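# Pull out the right-side yellow rod and quarter-turn it

## Task

Grab the yellow rod that is closest to the right arm, draw it outward until it stops, rotate it by 90 degrees so its little player figures are horizontal, then leave the robot with no part touching that rod (a camera cable on the rod also counts as touching).

## Robot and tools

Robot: two arms, left_arm and right_arm, each with six revolute joints and a parallel two-finger gripper with a wrist camera (cam_left_wrist, cam_right_wrist, both 672x504 fisheye). The right arm's base sits at about y = -0.349 in the scene frame, the left arm's at about y = +0.289. The rod to work on is the yellow one nearest the right arm, so right_arm normally does the job while left_arm stays clear.

Frames: the scene frame has its origin at table-top height midway between the nominal bases, +x out over the table, +z up, left_arm on the +y side. Hand positions (end_effector_position, metres) and orientations (end_effector_quat_wxyz) are reported in each arm's own base frame, not the scene frame; they can be off by a few centimetres. end_effector_position is the point between the pads, about 1 cm short of the fingertips. The fingers point along the gripper's +z axis and open along its y axis.

Row layout (used by every moving call): one flat list of 14 numbers covering both arms, each in [-1, 1]. First 7 are left_arm, last 7 are right_arm. Within each arm the order is: wrist pitch (joint4), shoulder (joint2), wrist yaw (joint5), wrist roll (joint6), elbow (joint3), waist (joint1), then gripper opening. The six joint numbers are scaled offsets, not poses: 1.0 equals 2.224 rad for waist, shoulder and elbow, and 8.485 rad for wrist pitch, wrist yaw and wrist roll. They are added to the Joint targets shown at the start of the action (or move), not to the previous row, so sending the same offset twice moves the joint twice. A zero holds that joint. The opening number is absolute: +1 fully open, -1 closed; intermediate values ask grip_measured to reach that reading. To keep one gripper unchanged, resend its current command, since 0 means half open.

Joint ranges (rad): waist -2.618 to 3.054, shoulder 0 to 3.142, elbow 0 to 3.142, wrist pitch -1.571 to 1.571, wrist yaw -1.571 to 1.571, wrist roll -2.094 to 2.094. Asking for more than 0.059 rad beyond a limit gets the action refused for both arms; if the first action of a call fails this, or any action is malformed, the whole call is rejected. True limits may differ by up to 0.059 rad; a joint pushed past its real end is clipped and the result may say "joint sent to its limit".

Tools:
- execute_actions(actions, cameras): actions is a list of actions; each action is a list of up to 15 rows, one row per 1/30 s step; a short action repeats its last row to fill 15 steps. An empty list just reports state and images. cameras picks which images return (omitted/null/["all"] = all, [] = none).
- move(target, speed, blend, opening_speed, blocking, cameras): target is one 14-number row or a list of up to 15 rows; every row's joint numbers are offsets from the same starting Joint targets, not chained. All joints interpolate together, so the hand follows a curve, with no collision avoidance. speed is the top rad/s of the joint with farthest to go (0.01 to 12.57, default 0.5), one value or one per target. blend (rad) rounds corners in a list. opening_speed (at least 0.2 per second on the -1..+1 scale) ramps the gripper; use it slowly on fragile things. blocking=false returns after about 0.5 s while the move continues. The result adds a "move:" line: done, off_target (resting more than 0.035 rad away), moving, held, or fault, plus limits=held if steps were withheld. done does not prove contact or its absence.
- wait(seconds 0 to 10): lets time pass holding commands.
- stop(): brakes a running move.
- zoom_image(camera, region=[x0,y0,x1,y1] pixels, at most 504x504): closer look at the latest image.
- read_manual(section="licences"): licence texts only.
- finished_scene(scene): ends the scene irreversibly; call it only once the rod is out, turned, and untouched.

Results: Joint positions and Joint velocities give each arm's joints in the order above, then the finger gap (m; 0.094 fully open). Joint targets are the baseline for the next offsets. Joint torques follow the same order (include gravity; readings 2, 5, 6 wrap at ±28 N m). grip_measured is on the opening scale. "joint command not followed" means the clearance check altered targets. Action calls also list joint positions at some steps. "within noise" velocities mean the arm is still.

Behaviour: joint speed is capped and targets cannot lead the measured angle by more than 0.339 rad (big joints) or 2.2 rad (wrist joints); large requests take several actions, and tiny ones may not start. Thinking time lets the simulation run on.

Avoid: collisions between the two arms or one gripper closing on the other's fingers (can fail the scene), fast impacts, pushing hard against the rod's end stop, dropping or releasing a moving part, and holding the arm stretched or straining, which heats motors (MOTOR HOT at 75 °C, fold-away fault at 90 °C, collapse at 100 °C). To stop pressing on something, command the targets back past the measured positions. After turning the rod, open the gripper well above grip_measured and withdraw so nothing, cable included, touches the rod.

Each tool is called by a JSON object that holds its "method" and its "body", one argument or row to a line.

## Session

{"method": "execute_actions", "body": {
  "actions": []
}}

Scene clock: 0.00 s.
left_arm: end_effector_position=(+0.4007, +0.0076, +0.1253) grip_measured=+1.000 end_effector_quat_wxyz=(+0.625, -0.028, +0.778, +0.057) | right_arm: end_effector_position=(+0.3999, -0.0295, +0.1148) grip_measured=+1.000 end_effector_quat_wxyz=(+0.608, +0.063, +0.791, -0.024)
Joint names: [wrist pitch, shoulder, wrist yaw, wrist roll, elbow, waist]
Joint positions: left_arm=[0.966 1.539 -0.191 0.014 0.356 -0.068 0.094] | right_arm=[0.914 1.54 0.071 0.059 0.363 -0.045 0.094]
Joint velocities: within noise
Joint torques (N m): no reading
Heat: left arm: 47 °C; right arm: 43 °C.
Joint targets: left_arm=[0.959 1.536 -0.192 0.014 0.359 -0.068] | right_arm=[0.904 1.537 0.071 0.060 0.366 -0.045]
Tool commands: left_gripper/opening=+1.0 right_gripper/opening=+1.0

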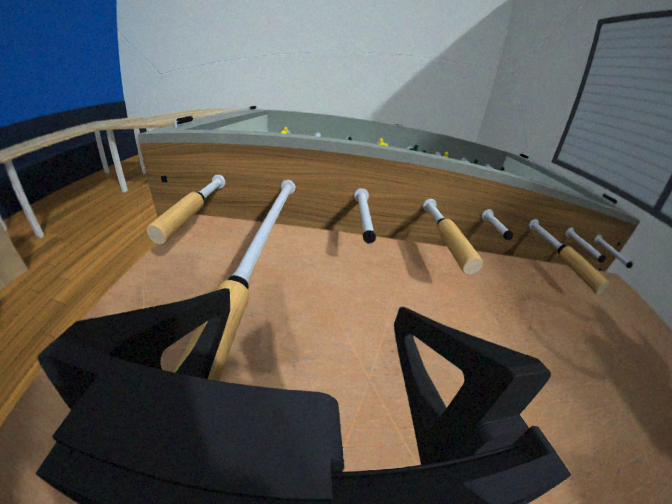

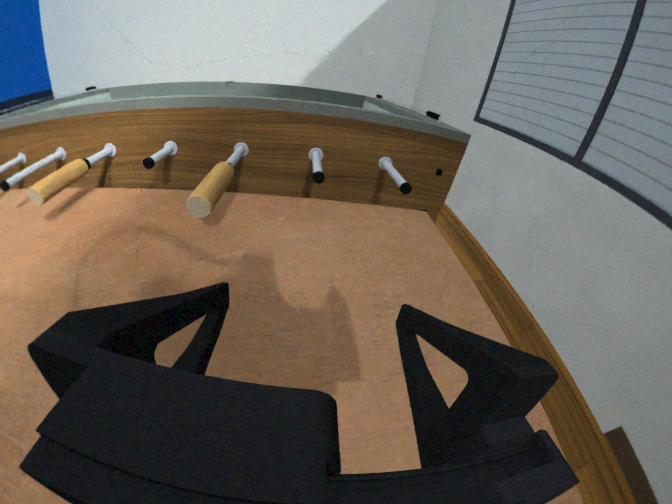

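{"method": "zoom_image", "body": {
  "camera": "cam_left_wrist",
  "region": [140, 90, 640, 280]
}}

{"method": "zoom_image", "body": {
  "camera": "cam_right_wrist",
  "region": [0, 70, 480, 250]
}}

Scaled by 1.008 from the camera's 672x504 image, which has a finer 960x720 frame.

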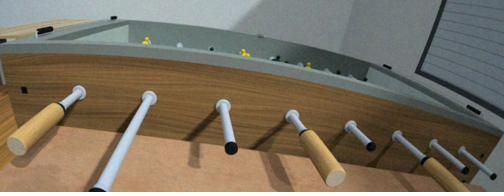

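Scaled by 1.050 from the camera's 672x504 image, which has a finer 960x720 frame.

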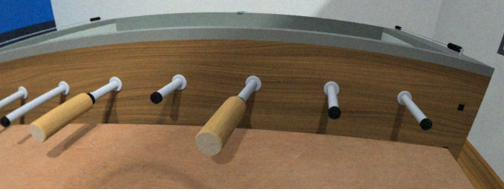

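{"method": "move", "body": {
  "target": [0,0,0,0,0,0,1,-0.1586,-0.056,0,0,0.535,0.06,1],
  "speed": 1.0,
  "cameras": ["cam_right_wrist"]
}}

{"method": "zoom_image", "body": {
  "camera": "cam_right_wrist",
  "region": [60, 60, 500, 360]
}}

Scene clock: 79.77 s.
left_arm: end_effector_position=(+0.4007, +0.0076, +0.1253) grip_measured=+1.000 end_effector_quat_wxyz=(+0.625, -0.028, +0.778, +0.057) | right_arm: end_effector_position=(+0.4510, +0.0245, +0.3947) grip_measured=+1.000 end_effector_quat_wxyz=(+0.592, +0.013, +0.806, +0.012)
Joint names: [wrist pitch, shoulder, wrist yaw, wrist roll, elbow, waist]
Joint positions: left_arm=[0.966 1.539 -0.191 0.014 0.356 -0.068 0.094] | right_arm=[-0.427 1.415 0.074 0.059 1.538 0.081 0.094]
Joint velocities: within noise
Joint torques (N m): left_arm=[1.83 -6.41 -0.06 0 5.34 -0.06] | right_arm=[1.62 -5.19 0.02 0.01 8.55 0.7]
Heat: left arm: 46 °C; right arm: 43 °C.
Joint targets: left_arm=[0.959 1.536 -0.192 0.014 0.359 -0.068] | right_arm=[-0.442 1.413 0.071 0.060 1.556 0.089]
move: done
camera_calibration:
cam_right_wrist: T_world_to_cam=[[-0.000649387, -0.988589, 0.150635, -0.044191], [-0.652124, -0.11378, -0.749526, 0.625393], [0.758112, -0.0987194, -0.644608, 0.032682], [0, 0, 0, 1]] pos_world=[0.383028, 0.0306967, 0.496472]
Images, in order (width x height): cam_right_wrist 672x504.

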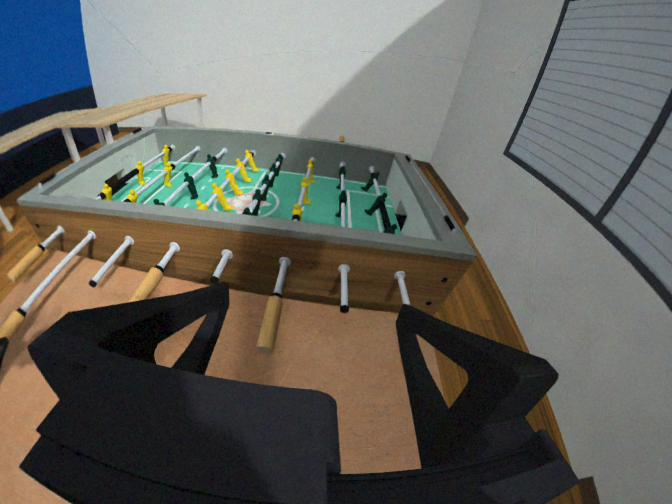

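Scaled by 1.145 from the camera's 672x504 image, which has a finer 960x720 frame.

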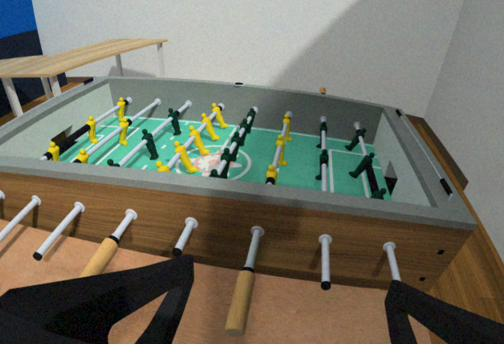

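{"method": "move", "body": {
  "target": [
    [0,0,0,0,0,0,1,0.1586,0.056,0.0266,-0.0071,-0.535,0.0863,1],
    [0,0,0,0,0,0,1,0.2206,0.3903,0.0266,-0.0071,-0.317,0.0863,1]
  ],
  "speed": 0.8,
  "blend": 0.1,
  "cameras": ["cam_right_wrist"]
}}

Scene clock: 109.67 s.
left_arm: end_effector_position=(+0.4007, +0.0076, +0.1253) grip_measured=+1.000 end_effector_quat_wxyz=(+0.625, -0.028, +0.778, +0.057) | right_arm: end_effector_position=(+0.5174, +0.0911, +0.0815) grip_measured=+1.000 end_effector_quat_wxyz=(+0.699, +0.007, +0.715, -0.011)
Joint names: [wrist pitch, shoulder, wrist yaw, wrist roll, elbow, waist]
Joint positions: left_arm=[0.966 1.539 -0.191 0.014 0.356 -0.068 0.094] | right_arm=[1.408 2.264 0.297 0.002 0.832 0.272 0.094]
Joint velocities: within noise
Joint torques (N m): left_arm=[1.84 -6.38 -0.05 0.02 5.33 -0.03] | right_arm=[1.92 -7.71 0.04 -0.02 5.38 0.77]
Heat: left arm: 45 °C; right arm: 44 °C.
Joint targets: left_arm=[0.959 1.536 -0.192 0.014 0.359 -0.068] | right_arm=[1.430 2.281 0.297 0.000 0.851 0.280]
move: done
camera_calibration:
cam_right_wrist: T_world_to_cam=[[-0.0701104, -0.980425, 0.183986, 0.101273], [-0.423052, -0.137808, -0.895564, 0.337122], [0.903389, -0.140624, -0.40511, -0.303746], [0, 0, 0, 1]] pos_world=[0.424121, 0.103034, 0.160232]
Images, in order (width x height): cam_right_wrist 672x504.

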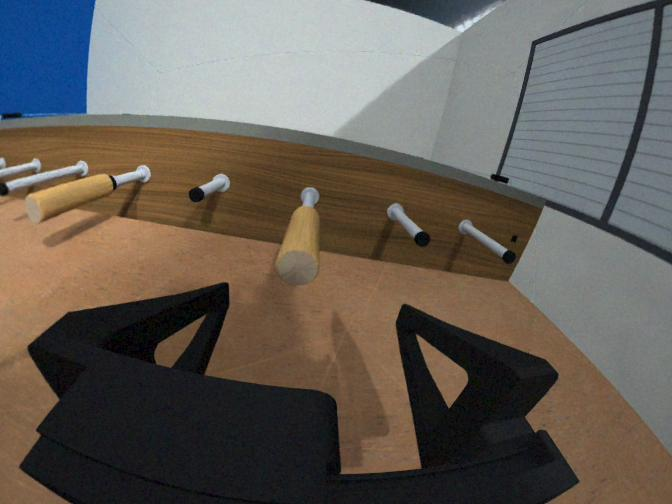

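{"method": "move", "body": {
  "target": [0,0,0,0,0,0,1,-0.0062,0.0006,0.0021,0.185,0.0242,0.0085,1],
  "speed": 1.0,
  "cameras": ["cam_right_wrist"]
}}

Scene clock: 134.30 s.
left_arm: end_effector_position=(+0.4007, +0.0076, +0.1253) grip_measured=+1.000 end_effector_quat_wxyz=(+0.625, -0.028, +0.778, +0.057) | right_arm: end_effector_position=(+0.5273, +0.1026, +0.0929) grip_measured=+1.000 end_effector_quat_wxyz=(+0.506, +0.502, +0.497, +0.495)
Joint names: [wrist pitch, shoulder, wrist yaw, wrist roll, elbow, waist]
Joint positions: left_arm=[0.966 1.539 -0.191 0.014 0.356 -0.068 0.094] | right_arm=[1.381 2.264 0.308 1.565 0.885 0.291 0.094]
Joint velocities: within noise
Joint torques (N m): left_arm=[1.83 -6.34 -0.04 0.02 5.34 -0.03] | right_arm=[1.69 -7.84 0.11 0.13 5.76 0.79]
Heat: left arm: 45 °C; right arm: 45 °C.
Joint targets: left_arm=[0.959 1.536 -0.192 0.014 0.359 -0.068] | right_arm=[1.377 2.282 0.314 1.569 0.905 0.299]
move: done
camera_calibration:
cam_right_wrist: T_world_to_cam=[[-0.050725, -0.182483, -0.9819, 0.127432], [-0.383373, 0.911401, -0.149576, 0.155253], [0.9222, 0.368846, -0.11619, -0.395477], [0, 0, 0, 1]] pos_world=[0.430693, 0.0276267, 0.102397]
Images, in order (width x height): cam_right_wrist 672x504.

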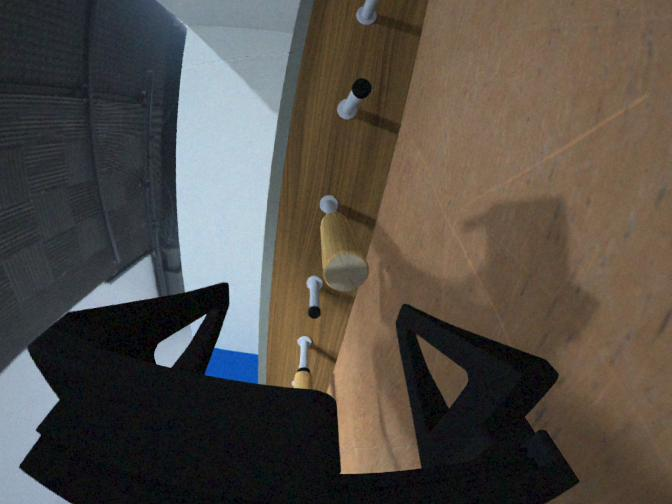

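{"method": "move", "body": {
  "target": [0,0,0,0,0,0,1,-0.0202,0.0865,-0.0052,0,0.1635,-0.0202,1],
  "speed": 0.4,
  "cameras": ["cam_right_wrist"]
}}

Scene clock: 161.40 s.
left_arm: end_effector_position=(+0.4007, +0.0076, +0.1253) grip_measured=+1.000 end_effector_quat_wxyz=(+0.625, -0.028, +0.778, +0.057) | right_arm: end_effector_position=(+0.6007, +0.1117, +0.0843) grip_measured=+1.000 end_effector_quat_wxyz=(+0.507, +0.500, +0.492, +0.501)
Joint names: [wrist pitch, shoulder, wrist yaw, wrist roll, elbow, waist]
Joint positions: left_arm=[0.966 1.539 -0.191 0.014 0.356 -0.068 0.094] | right_arm=[1.218 2.448 0.276 1.568 1.246 0.262 0.094]
Joint velocities: within noise
Joint torques (N m): left_arm=[1.85 -6.3 -0.05 0.02 5.33 -0.02] | right_arm=[1.64 -9.16 0.01 0.02 6.83 -0.62]
Heat: left arm: 45 °C; right arm: 45 °C.
Joint targets: left_arm=[0.959 1.536 -0.192 0.014 0.359 -0.068] | right_arm=[1.206 2.475 0.270 1.569 1.268 0.255]
move: done
camera_calibration:
cam_right_wrist: T_world_to_cam=[[-0.03644, -0.175933, -0.983727, 0.115158], [-0.383358, 0.911531, -0.148821, 0.173629], [0.922881, 0.371696, -0.100661, -0.469533], [0, 0, 0, 1]] pos_world=[0.504082, 0.0365152, 0.0918599]
Images, in order (width x height): cam_right_wrist 672x504.

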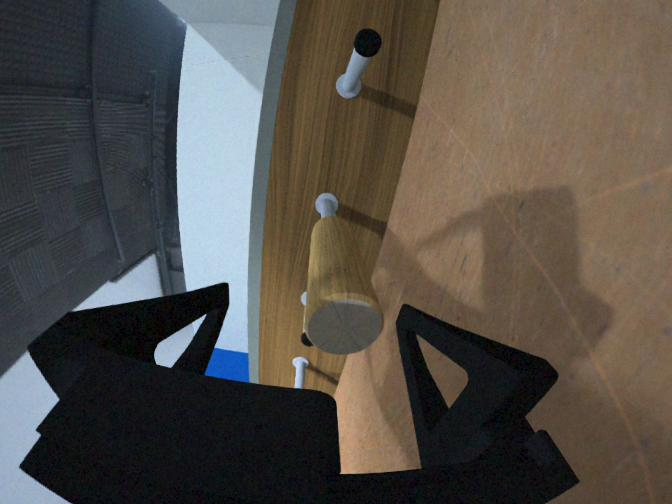

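{"method": "move", "body": {
  "target": [0,0,0,0,0,0,1,-0.0019,0.0237,-0.0021,0,0.0313,-0.0085,1],
  "speed": 0.3,
  "cameras": ["cam_right_wrist"]
}}

Scene clock: 180.93 s.
left_arm: end_effector_position=(+0.4007, +0.0076, +0.1253) grip_measured=+1.000 end_effector_quat_wxyz=(+0.625, -0.028, +0.778, +0.057) | right_arm: end_effector_position=(+0.6147, +0.1063, +0.0796) grip_measured=+1.000 end_effector_quat_wxyz=(+0.509, +0.499, +0.488, +0.504)
Joint names: [wrist pitch, shoulder, wrist yaw, wrist roll, elbow, waist]
Joint positions: left_arm=[0.966 1.539 -0.191 0.014 0.356 -0.068 0.094] | right_arm=[1.208 2.498 0.259 1.57 1.317 0.243 0.094]
Joint velocities: within noise
Joint torques (N m): left_arm=[1.84 -6.35 -0.04 0.01 5.31 -0.03] | right_arm=[1.55 -9.26 -0.03 0 6.87 -0.62]
Heat: left arm: 44 °C; right arm: 46 °C.
Joint targets: left_arm=[0.959 1.536 -0.192 0.014 0.359 -0.068] | right_arm=[1.190 2.527 0.253 1.569 1.338 0.236]
move: done
camera_calibration:
cam_right_wrist: T_world_to_cam=[[-0.026477, -0.171751, -0.984784, 0.103603], [-0.380116, 0.912861, -0.148988, 0.181181], [0.92456, 0.370387, -0.0894551, -0.482773], [0, 0, 0, 1]] pos_world=[0.517965, 0.0312132, 0.085834]
Images, in order (width x height): cam_right_wrist 672x504.

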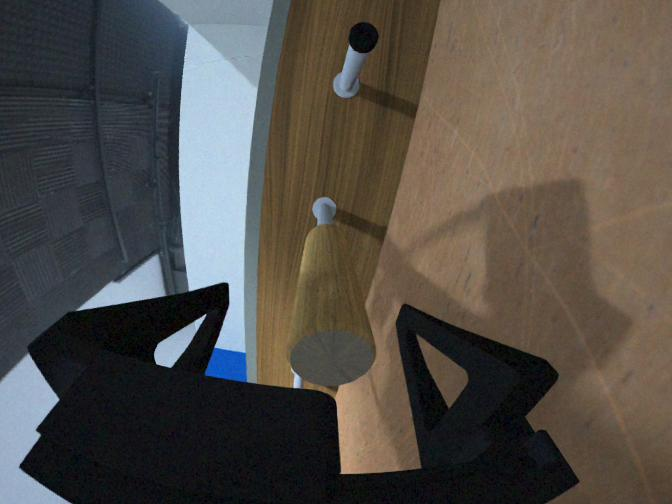

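{"method": "move", "body": {
  "target": [0,0,0,0,0,0,1,-0.0027,0.0215,-0.0008,0,0.0314,-0.0027,1],
  "speed": 0.3,
  "cameras": ["cam_right_wrist"]
}}

Scene clock: 193.63 s.
left_arm: end_effector_position=(+0.4007, +0.0076, +0.1253) grip_measured=+1.000 end_effector_quat_wxyz=(+0.625, -0.028, +0.778, +0.057) | right_arm: end_effector_position=(+0.6274, +0.1082, +0.0815) grip_measured=+1.000 end_effector_quat_wxyz=(+0.513, +0.494, +0.481, +0.512)
Joint names: [wrist pitch, shoulder, wrist yaw, wrist roll, elbow, waist]
Joint positions: left_arm=[0.966 1.539 -0.191 0.014 0.356 -0.068 0.094] | right_arm=[1.202 2.54 0.252 1.57 1.39 0.239 0.094]
Joint velocities: within noise
Joint torques (N m): left_arm=[1.84 -6.37 -0.04 0.01 5.34 -0.08] | right_arm=[1.4 -9.16 -0.03 0 6.75 -0.83]
Heat: left arm: 44 °C; right arm: 45 °C.
Joint targets: left_arm=[0.959 1.536 -0.192 0.014 0.359 -0.068] | right_arm=[1.167 2.575 0.246 1.570 1.408 0.230]
move: done
camera_calibration:
cam_right_wrist: T_world_to_cam=[[-0.0021151, -0.165865, -0.986146, 0.0903681], [-0.379635, 0.912455, -0.152657, 0.184533], [0.925134, 0.374052, -0.0648981, -0.497766], [0, 0, 0, 1]] pos_world=[0.530747, 0.0328012, 0.0849823]
Images, in order (width x height): cam_right_wrist 672x504.

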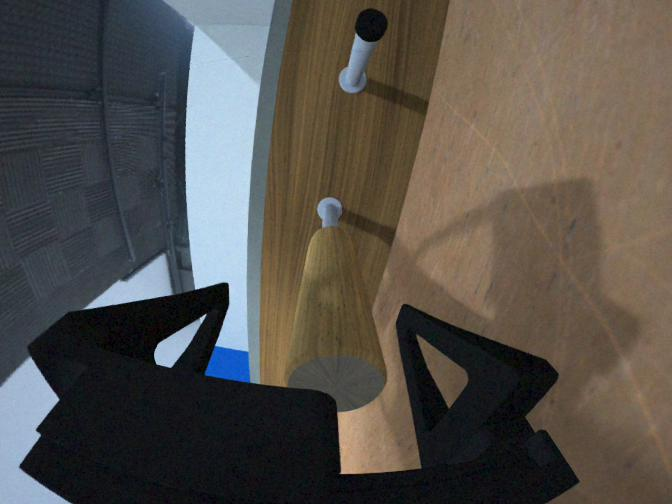

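{"method": "move", "body": {
  "target": [0,0,0,0,0,0,1,0,0,0,0,0,0,0.2],
  "opening_speed": 1,
  "cameras": ["cam_right_wrist"]
}}

Scene clock: 210.87 s.
left_arm: end_effector_position=(+0.4007, +0.0076, +0.1253) grip_measured=+1.000 end_effector_quat_wxyz=(+0.625, -0.028, +0.778, +0.057) | right_arm: end_effector_position=(+0.6272, +0.1083, +0.0711) grip_measured=+0.202 end_effector_quat_wxyz=(+0.507, +0.499, +0.490, +0.503)
Joint names: [wrist pitch, shoulder, wrist yaw, wrist roll, elbow, waist]
Joint positions: left_arm=[0.966 1.539 -0.191 0.014 0.356 -0.068 0.094] | right_arm=[1.18 2.548 0.251 1.57 1.39 0.239 0.056]
Joint velocities: within noise
Joint torques (N m): left_arm=[1.84 -6.34 -0.04 0.02 5.35 -0.08] | right_arm=[1.6 -9.8 -0.02 0 6.72 -0.83]
Heat: left arm: 44 °C; right arm: 45 °C.
Joint targets: left_arm=[0.959 1.536 -0.192 0.014 0.359 -0.068] | right_arm=[1.167 2.575 0.246 1.569 1.408 0.230]
move: done
camera_calibration:
cam_right_wrist: T_world_to_cam=[[-0.0304847, -0.172806, -0.984484, 0.0985843], [-0.384663, 0.911112, -0.148016, 0.185817], [0.922554, 0.374182, -0.0942472, -0.494604], [0, 0, 0, 1]] pos_world=[0.530781, 0.0328079, 0.0779436]
Images, in order (width x height): cam_right_wrist 672x504.

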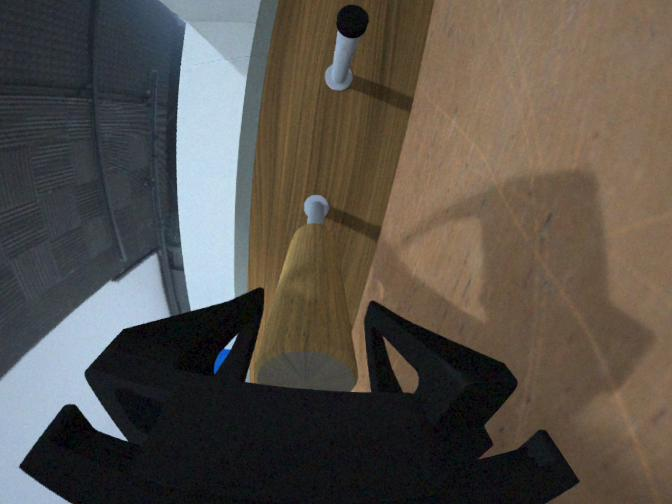

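{"method": "move", "body": {
  "target": [0,0,0,0,0,0,1,0,0,0,0,0,0,-0.7],
  "opening_speed": 0.5,
  "cameras": ["cam_right_wrist"]
}}

Scene clock: 219.07 s.
left_arm: end_effector_position=(+0.4007, +0.0076, +0.1253) grip_measured=+1.000 end_effector_quat_wxyz=(+0.625, -0.028, +0.778, +0.057) | right_arm: end_effector_position=(+0.6274, +0.1083, +0.0738) grip_measured=-0.310 end_effector_quat_wxyz=(+0.509, +0.497, +0.487, +0.507)
Joint names: [wrist pitch, shoulder, wrist yaw, wrist roll, elbow, waist]
Joint positions: left_arm=[0.966 1.539 -0.191 0.014 0.356 -0.068 0.094] | right_arm=[1.189 2.548 0.251 1.57 1.391 0.239 0.032]
Joint velocities: within noise
Joint torques (N m): left_arm=[1.84 -6.31 -0.05 0.01 5.34 -0.01] | right_arm=[1.52 -9.81 -0.02 -0.01 6.63 -0.83]
Heat: left arm: 44 °C; right arm: 44 °C.
Joint targets: left_arm=[0.959 1.536 -0.192 0.014 0.359 -0.068] | right_arm=[1.167 2.575 0.246 1.569 1.408 0.230]
move: done
camera_calibration:
cam_right_wrist: T_world_to_cam=[[-0.0205924, -0.170418, -0.985157, 0.094783], [-0.383124, 0.911491, -0.149666, 0.185283], [0.923468, 0.374355, -0.0840608, -0.495882], [0, 0, 0, 1]] pos_world=[0.530869, 0.0329052, 0.0794224]
Images, in order (width x height): cam_right_wrist 672x504.

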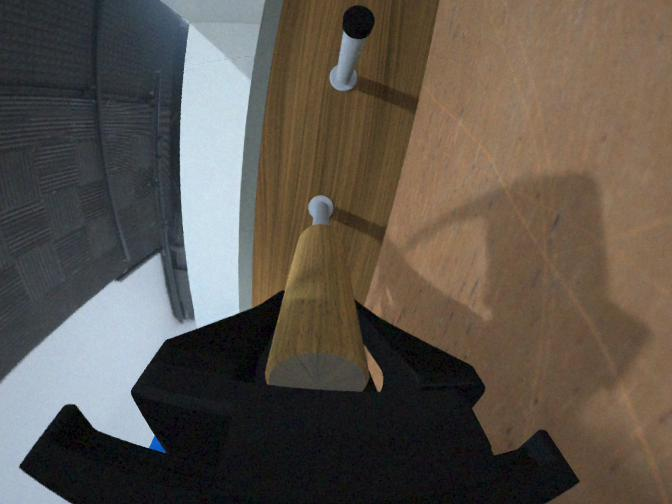

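{"method": "move", "body": {
  "target": [0,0,0,0,0,0,1,0,0,0,-0.185,0,0,-0.7],
  "speed": 0.8,
  "cameras": ["cam_right_wrist"]
}}

Scene clock: 230.07 s.
left_arm: end_effector_position=(+0.4007, +0.0076, +0.1253) grip_measured=+1.000 end_effector_quat_wxyz=(+0.625, -0.028, +0.778, +0.057) | right_arm: end_effector_position=(+0.6279, +0.1049, +0.0659) grip_measured=-0.310 end_effector_quat_wxyz=(+0.710, +0.012, +0.704, +0.003)
Joint names: [wrist pitch, shoulder, wrist yaw, wrist roll, elbow, waist]
Joint positions: left_arm=[0.966 1.539 -0.191 0.014 0.356 -0.068 0.094] | right_arm=[1.171 2.554 0.246 0.019 1.391 0.232 0.032]
Joint velocities: within noise
Joint torques (N m): left_arm=[1.85 -6.31 -0.04 0.01 5.34 -0.02] | right_arm=[1.68 -10.25 0.03 -0.21 6.6 -0.21]
Heat: left arm: 44 °C; right arm: 44 °C.
Joint targets: left_arm=[0.959 1.536 -0.192 0.014 0.359 -0.068] | right_arm=[1.167 2.575 0.246 0.000 1.408 0.230]
move: done
camera_calibration:
cam_right_wrist: T_world_to_cam=[[-0.0642562, -0.985548, 0.156738, 0.124077], [-0.393346, -0.119334, -0.911613, 0.352169], [0.917142, -0.120229, -0.379993, -0.420474], [0, 0, 0, 1]] pos_world=[0.532132, 0.113756, 0.141818]
Images, in order (width x height): cam_right_wrist 672x504.

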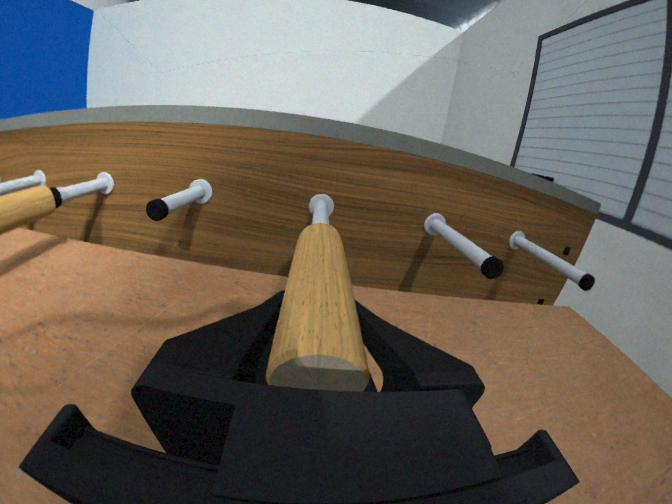

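{"method": "move", "body": {
  "target": [
    [0,0,0,0,0,0,1,0.0215,-0.0666,0.0049,0,-0.1488,0.0187,-0.7],
    [0,0,0,0,0,0,1,0.0443,-0.1073,0.0113,0,-0.2761,0.0430,-0.7]
  ],
  "speed": 0.35,
  "blend": 0.05,
  "cameras": ["cam_right_wrist"]
}}

Scene clock: 256.27 s.
left_arm: end_effector_position=(+0.4007, +0.0076, +0.1253) grip_measured=+1.000 end_effector_quat_wxyz=(+0.625, -0.028, +0.778, +0.057) | right_arm: end_effector_position=(+0.5073, +0.1044, +0.0586) grip_measured=-0.310 end_effector_quat_wxyz=(+0.695, +0.008, +0.719, -0.004)
Joint names: [wrist pitch, shoulder, wrist yaw, wrist roll, elbow, waist]
Joint positions: left_arm=[0.966 1.539 -0.191 0.014 0.356 -0.068 0.094] | right_arm=[1.482 2.338 0.33 0.016 0.819 0.313 0.032]
Joint velocities: within noise
Joint torques (N m): left_arm=[1.85 -6.37 -0.04 0.01 5.37 -0.05] | right_arm=[2.27 -9.06 0.18 -0.17 1.63 1.14]
Heat: left arm: 44 °C; right arm: 46 °C.
Joint targets: left_arm=[0.959 1.536 -0.192 0.014 0.359 -0.068] | right_arm=[1.543 2.337 0.342 0.000 0.794 0.325]
move: off_target (right_arm); right_arm: the wrist pitch is farthest, 0.061 rad from its target
camera_calibration:
cam_right_wrist: T_world_to_cam=[[-0.060263, -0.982684, 0.175216, 0.113649], [-0.431882, -0.132585, -0.892132, 0.317918], [0.899915, -0.129435, -0.416414, -0.300791], [0, 0, 0, 1]] pos_world=[0.414838, 0.1149, 0.138459]
Images, in order (width x height): cam_right_wrist 672x504.

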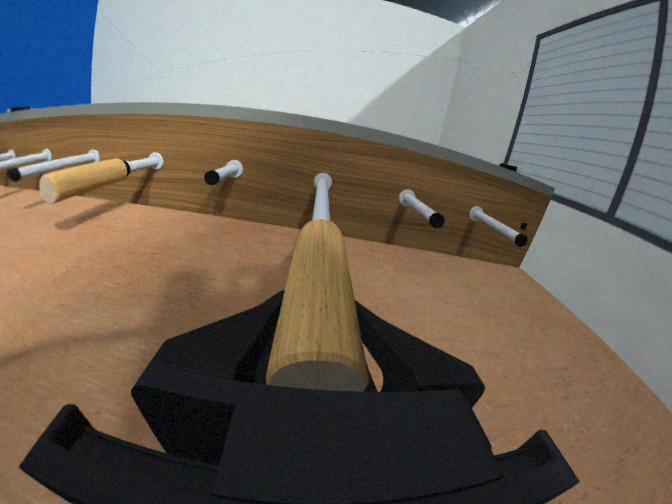

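{"method": "move", "body": {
  "target": [0,0,0,0,0,0,1,-0.0549,-0.1565,0.0032,0.0116,-0.0678,0.0182,-0.7],
  "speed": 0.3,
  "cameras": ["cam_right_wrist"]
}}

Scene clock: 280.27 s.
left_arm: end_effector_position=(+0.4007, +0.0076, +0.1253) grip_measured=+1.000 end_effector_quat_wxyz=(+0.625, -0.028, +0.778, +0.057) | right_arm: end_effector_position=(+0.4895, +0.1030, +0.0636) grip_measured=-0.312 end_effector_quat_wxyz=(+0.611, +0.004, +0.791, -0.008)
Joint names: [wrist pitch, shoulder, wrist yaw, wrist roll, elbow, waist]
Joint positions: left_arm=[0.966 1.539 -0.191 0.014 0.356 -0.068 0.094] | right_arm=[1.049 2.075 0.328 0.081 0.756 0.32 0.032]
Joint velocities: within noise
Joint torques (N m): left_arm=[1.83 -6.35 -0.04 0.01 5.35 -0.03] | right_arm=[1.98 -15.36 0.55 0.19 -3.84 4.08]
Heat: left arm: 43 °C; right arm: 50 °C.
Joint targets: left_arm=[0.959 1.536 -0.192 0.014 0.359 -0.068] | right_arm=[1.077 1.988 0.369 0.098 0.643 0.366]
move: off_target (right_arm); right_arm: the elbow is farthest, 0.113 rad from its target
camera_calibration:
cam_right_wrist: T_world_to_cam=[[-0.0189079, -0.981198, 0.192074, 0.0888977], [-0.616976, -0.139719, -0.77448, 0.398344], [0.786754, -0.133149, -0.602734, -0.215264], [0, 0, 0, 1]] pos_world=[0.416809, 0.11422, 0.161688]
Images, in order (width x height): cam_right_wrist 672x504.

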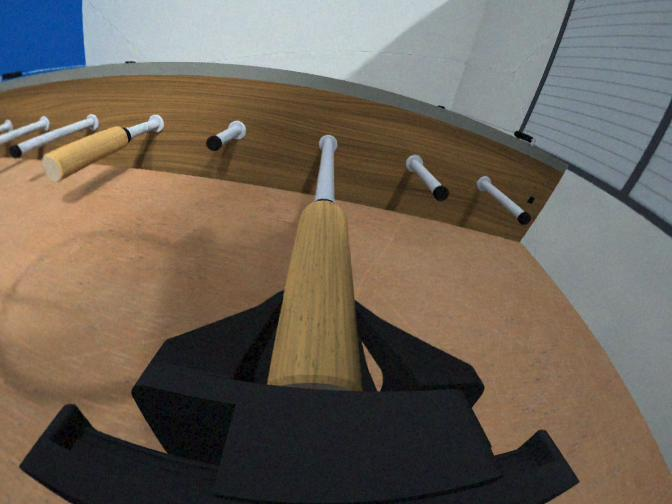

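{"method": "move", "body": {
  "target": [0,0,0,0,0,0,1,-0.0026,0.0313,-0.0038,-0.0016,0.0406,-0.0166,-0.7],
  "speed": 0.3,
  "cameras": []
}}

{"method": "move", "body": {
  "target": [0,0,0,0,0,0,1,0,0,0,0,0,0,0.5],
  "opening_speed": 1,
  "cameras": ["cam_right_wrist"]
}}

Scene clock: 290.53 s.
left_arm: end_effector_position=(+0.4007, +0.0076, +0.1253) grip_measured=+1.000 end_effector_quat_wxyz=(+0.625, -0.028, +0.778, +0.057) | right_arm: end_effector_position=(+0.4925, +0.1033, +0.0635) grip_measured=-0.313 end_effector_quat_wxyz=(+0.608, +0.004, +0.794, -0.008)
Joint names: [wrist pitch, shoulder, wrist yaw, wrist roll, elbow, waist]
Joint positions: left_arm=[0.966 1.539 -0.191 0.014 0.356 -0.068 0.094] | right_arm=[1.026 2.075 0.323 0.083 0.771 0.317 0.032]
Joint velocities: within noise
Joint torques (N m): left_arm=[1.84 -6.37 -0.04 0.01 5.35 -0.06] | right_arm=[1.97 -9.66 0.25 0.03 1.91 1.06]
Heat: left arm: 43 °C; right arm: 48 °C.
Joint targets: left_arm=[0.959 1.536 -0.192 0.014 0.359 -0.068] | right_arm=[1.055 2.058 0.337 0.085 0.733 0.329]
move: off_target (right_arm); right_arm: the elbow is farthest, 0.037 rad from its target
No camera images: "cameras" was empty.

Scene clock: 291.97 s.
left_arm: end_effector_position=(+0.4007, +0.0076, +0.1253) grip_measured=+1.000 end_effector_quat_wxyz=(+0.625, -0.028, +0.778, +0.057) | right_arm: end_effector_position=(+0.4873, +0.1010, +0.0610) grip_measured=+0.498 end_effector_quat_wxyz=(+0.609, +0.007, +0.793, -0.012)
Joint names: [wrist pitch, shoulder, wrist yaw, wrist roll, elbow, waist]
Joint positions: left_arm=[0.966 1.539 -0.191 0.014 0.356 -0.068 0.094] | right_arm=[1.049 2.075 0.336 0.083 0.748 0.321 0.07]
Joint velocities: within noise
Joint torques (N m): left_arm=[1.84 -6.35 -0.04 0.01 5.35 -0.05] | right_arm=[1.77 -9.51 0.11 0.03 3.45 0.73]
Heat: left arm: 43 °C; right arm: 48 °C.
Joint targets: left_arm=[0.959 1.536 -0.192 0.014 0.359 -0.068] | right_arm=[1.055 2.058 0.337 0.085 0.733 0.329]
move: done
camera_calibration:
cam_right_wrist: T_world_to_cam=[[-0.0254919, -0.980398, 0.19537, 0.0902282], [-0.623396, -0.137189, -0.769777, 0.397275], [0.781491, -0.141416, -0.607679, -0.211619], [0, 0, 0, 1]] pos_world=[0.415338, 0.113035, 0.159589]
Images, in order (width x height): cam_right_wrist 672x504.

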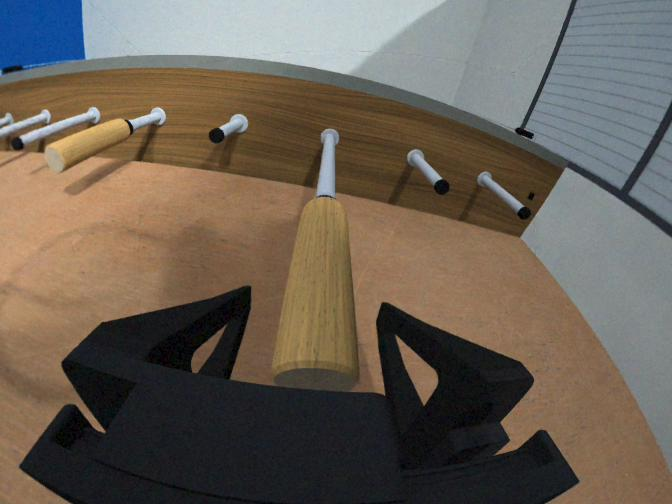

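{"method": "move", "body": {
  "target": [
    [0,0,0,0,0,0,1,-0.0781,-0.2311,0.0048,0.0156,-0.0551,0.04,0.5],
    [0,0,0,0,0,0,1,-0.1764,-0.29,-0.0313,-0.003,0.37,-0.108,0.5]
  ],
  "speed": [0.4,1.0],
  "cameras": ["cam_right_wrist"]
}}

{"method": "zoom_image", "body": {
  "camera": "cam_right_wrist",
  "region": [200, 130, 440, 280]
}}

Scene clock: 306.67 s.
left_arm: end_effector_position=(+0.4007, +0.0076, +0.1253) grip_measured=+1.000 end_effector_quat_wxyz=(+0.625, -0.028, +0.778, +0.057) | right_arm: end_effector_position=(+0.4493, +0.0279, +0.3988) grip_measured=+0.498 end_effector_quat_wxyz=(+0.596, +0.014, +0.803, +0.014)
Joint names: [wrist pitch, shoulder, wrist yaw, wrist roll, elbow, waist]
Joint positions: left_arm=[0.966 1.539 -0.191 0.014 0.356 -0.068 0.094] | right_arm=[-0.427 1.41 0.082 0.066 1.542 0.092 0.07]
Joint velocities: within noise
Joint torques (N m): left_arm=[1.84 -6.37 -0.04 0.01 5.31 -0.03] | right_arm=[1.62 -4.72 -0.05 -0.06 8.21 -0.29]
Heat: left arm: 43 °C; right arm: 47 °C.
Joint targets: left_arm=[0.959 1.536 -0.192 0.014 0.359 -0.068] | right_arm=[-0.442 1.413 0.071 0.059 1.556 0.089]
move: done
camera_calibration:
cam_right_wrist: T_world_to_cam=[[-0.000644244, -0.989327, 0.145708, -0.0394946], [-0.645, -0.110936, -0.756087, 0.62717], [0.764182, -0.0944686, -0.638045, 0.0315349], [0, 0, 0, 1]] pos_world=[0.380401, 0.0334819, 0.500071]
Images, in order (width x height): cam_right_wrist 672x504.

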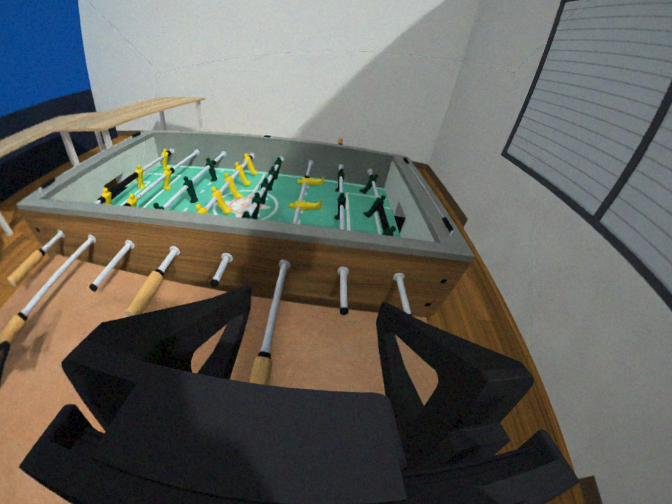

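Scaled by 2.100 from the camera's 672x504 image, which has a finer 960x720 frame.

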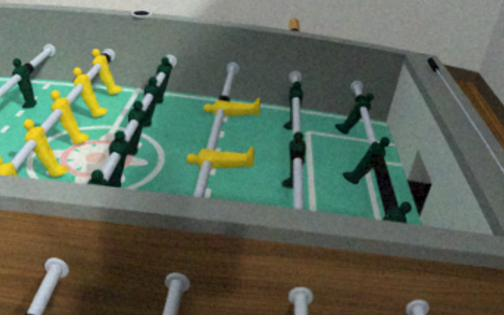

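{"method": "finished_scene", "body": {
  "scene": 1
}}

The scene is finished: the task was done.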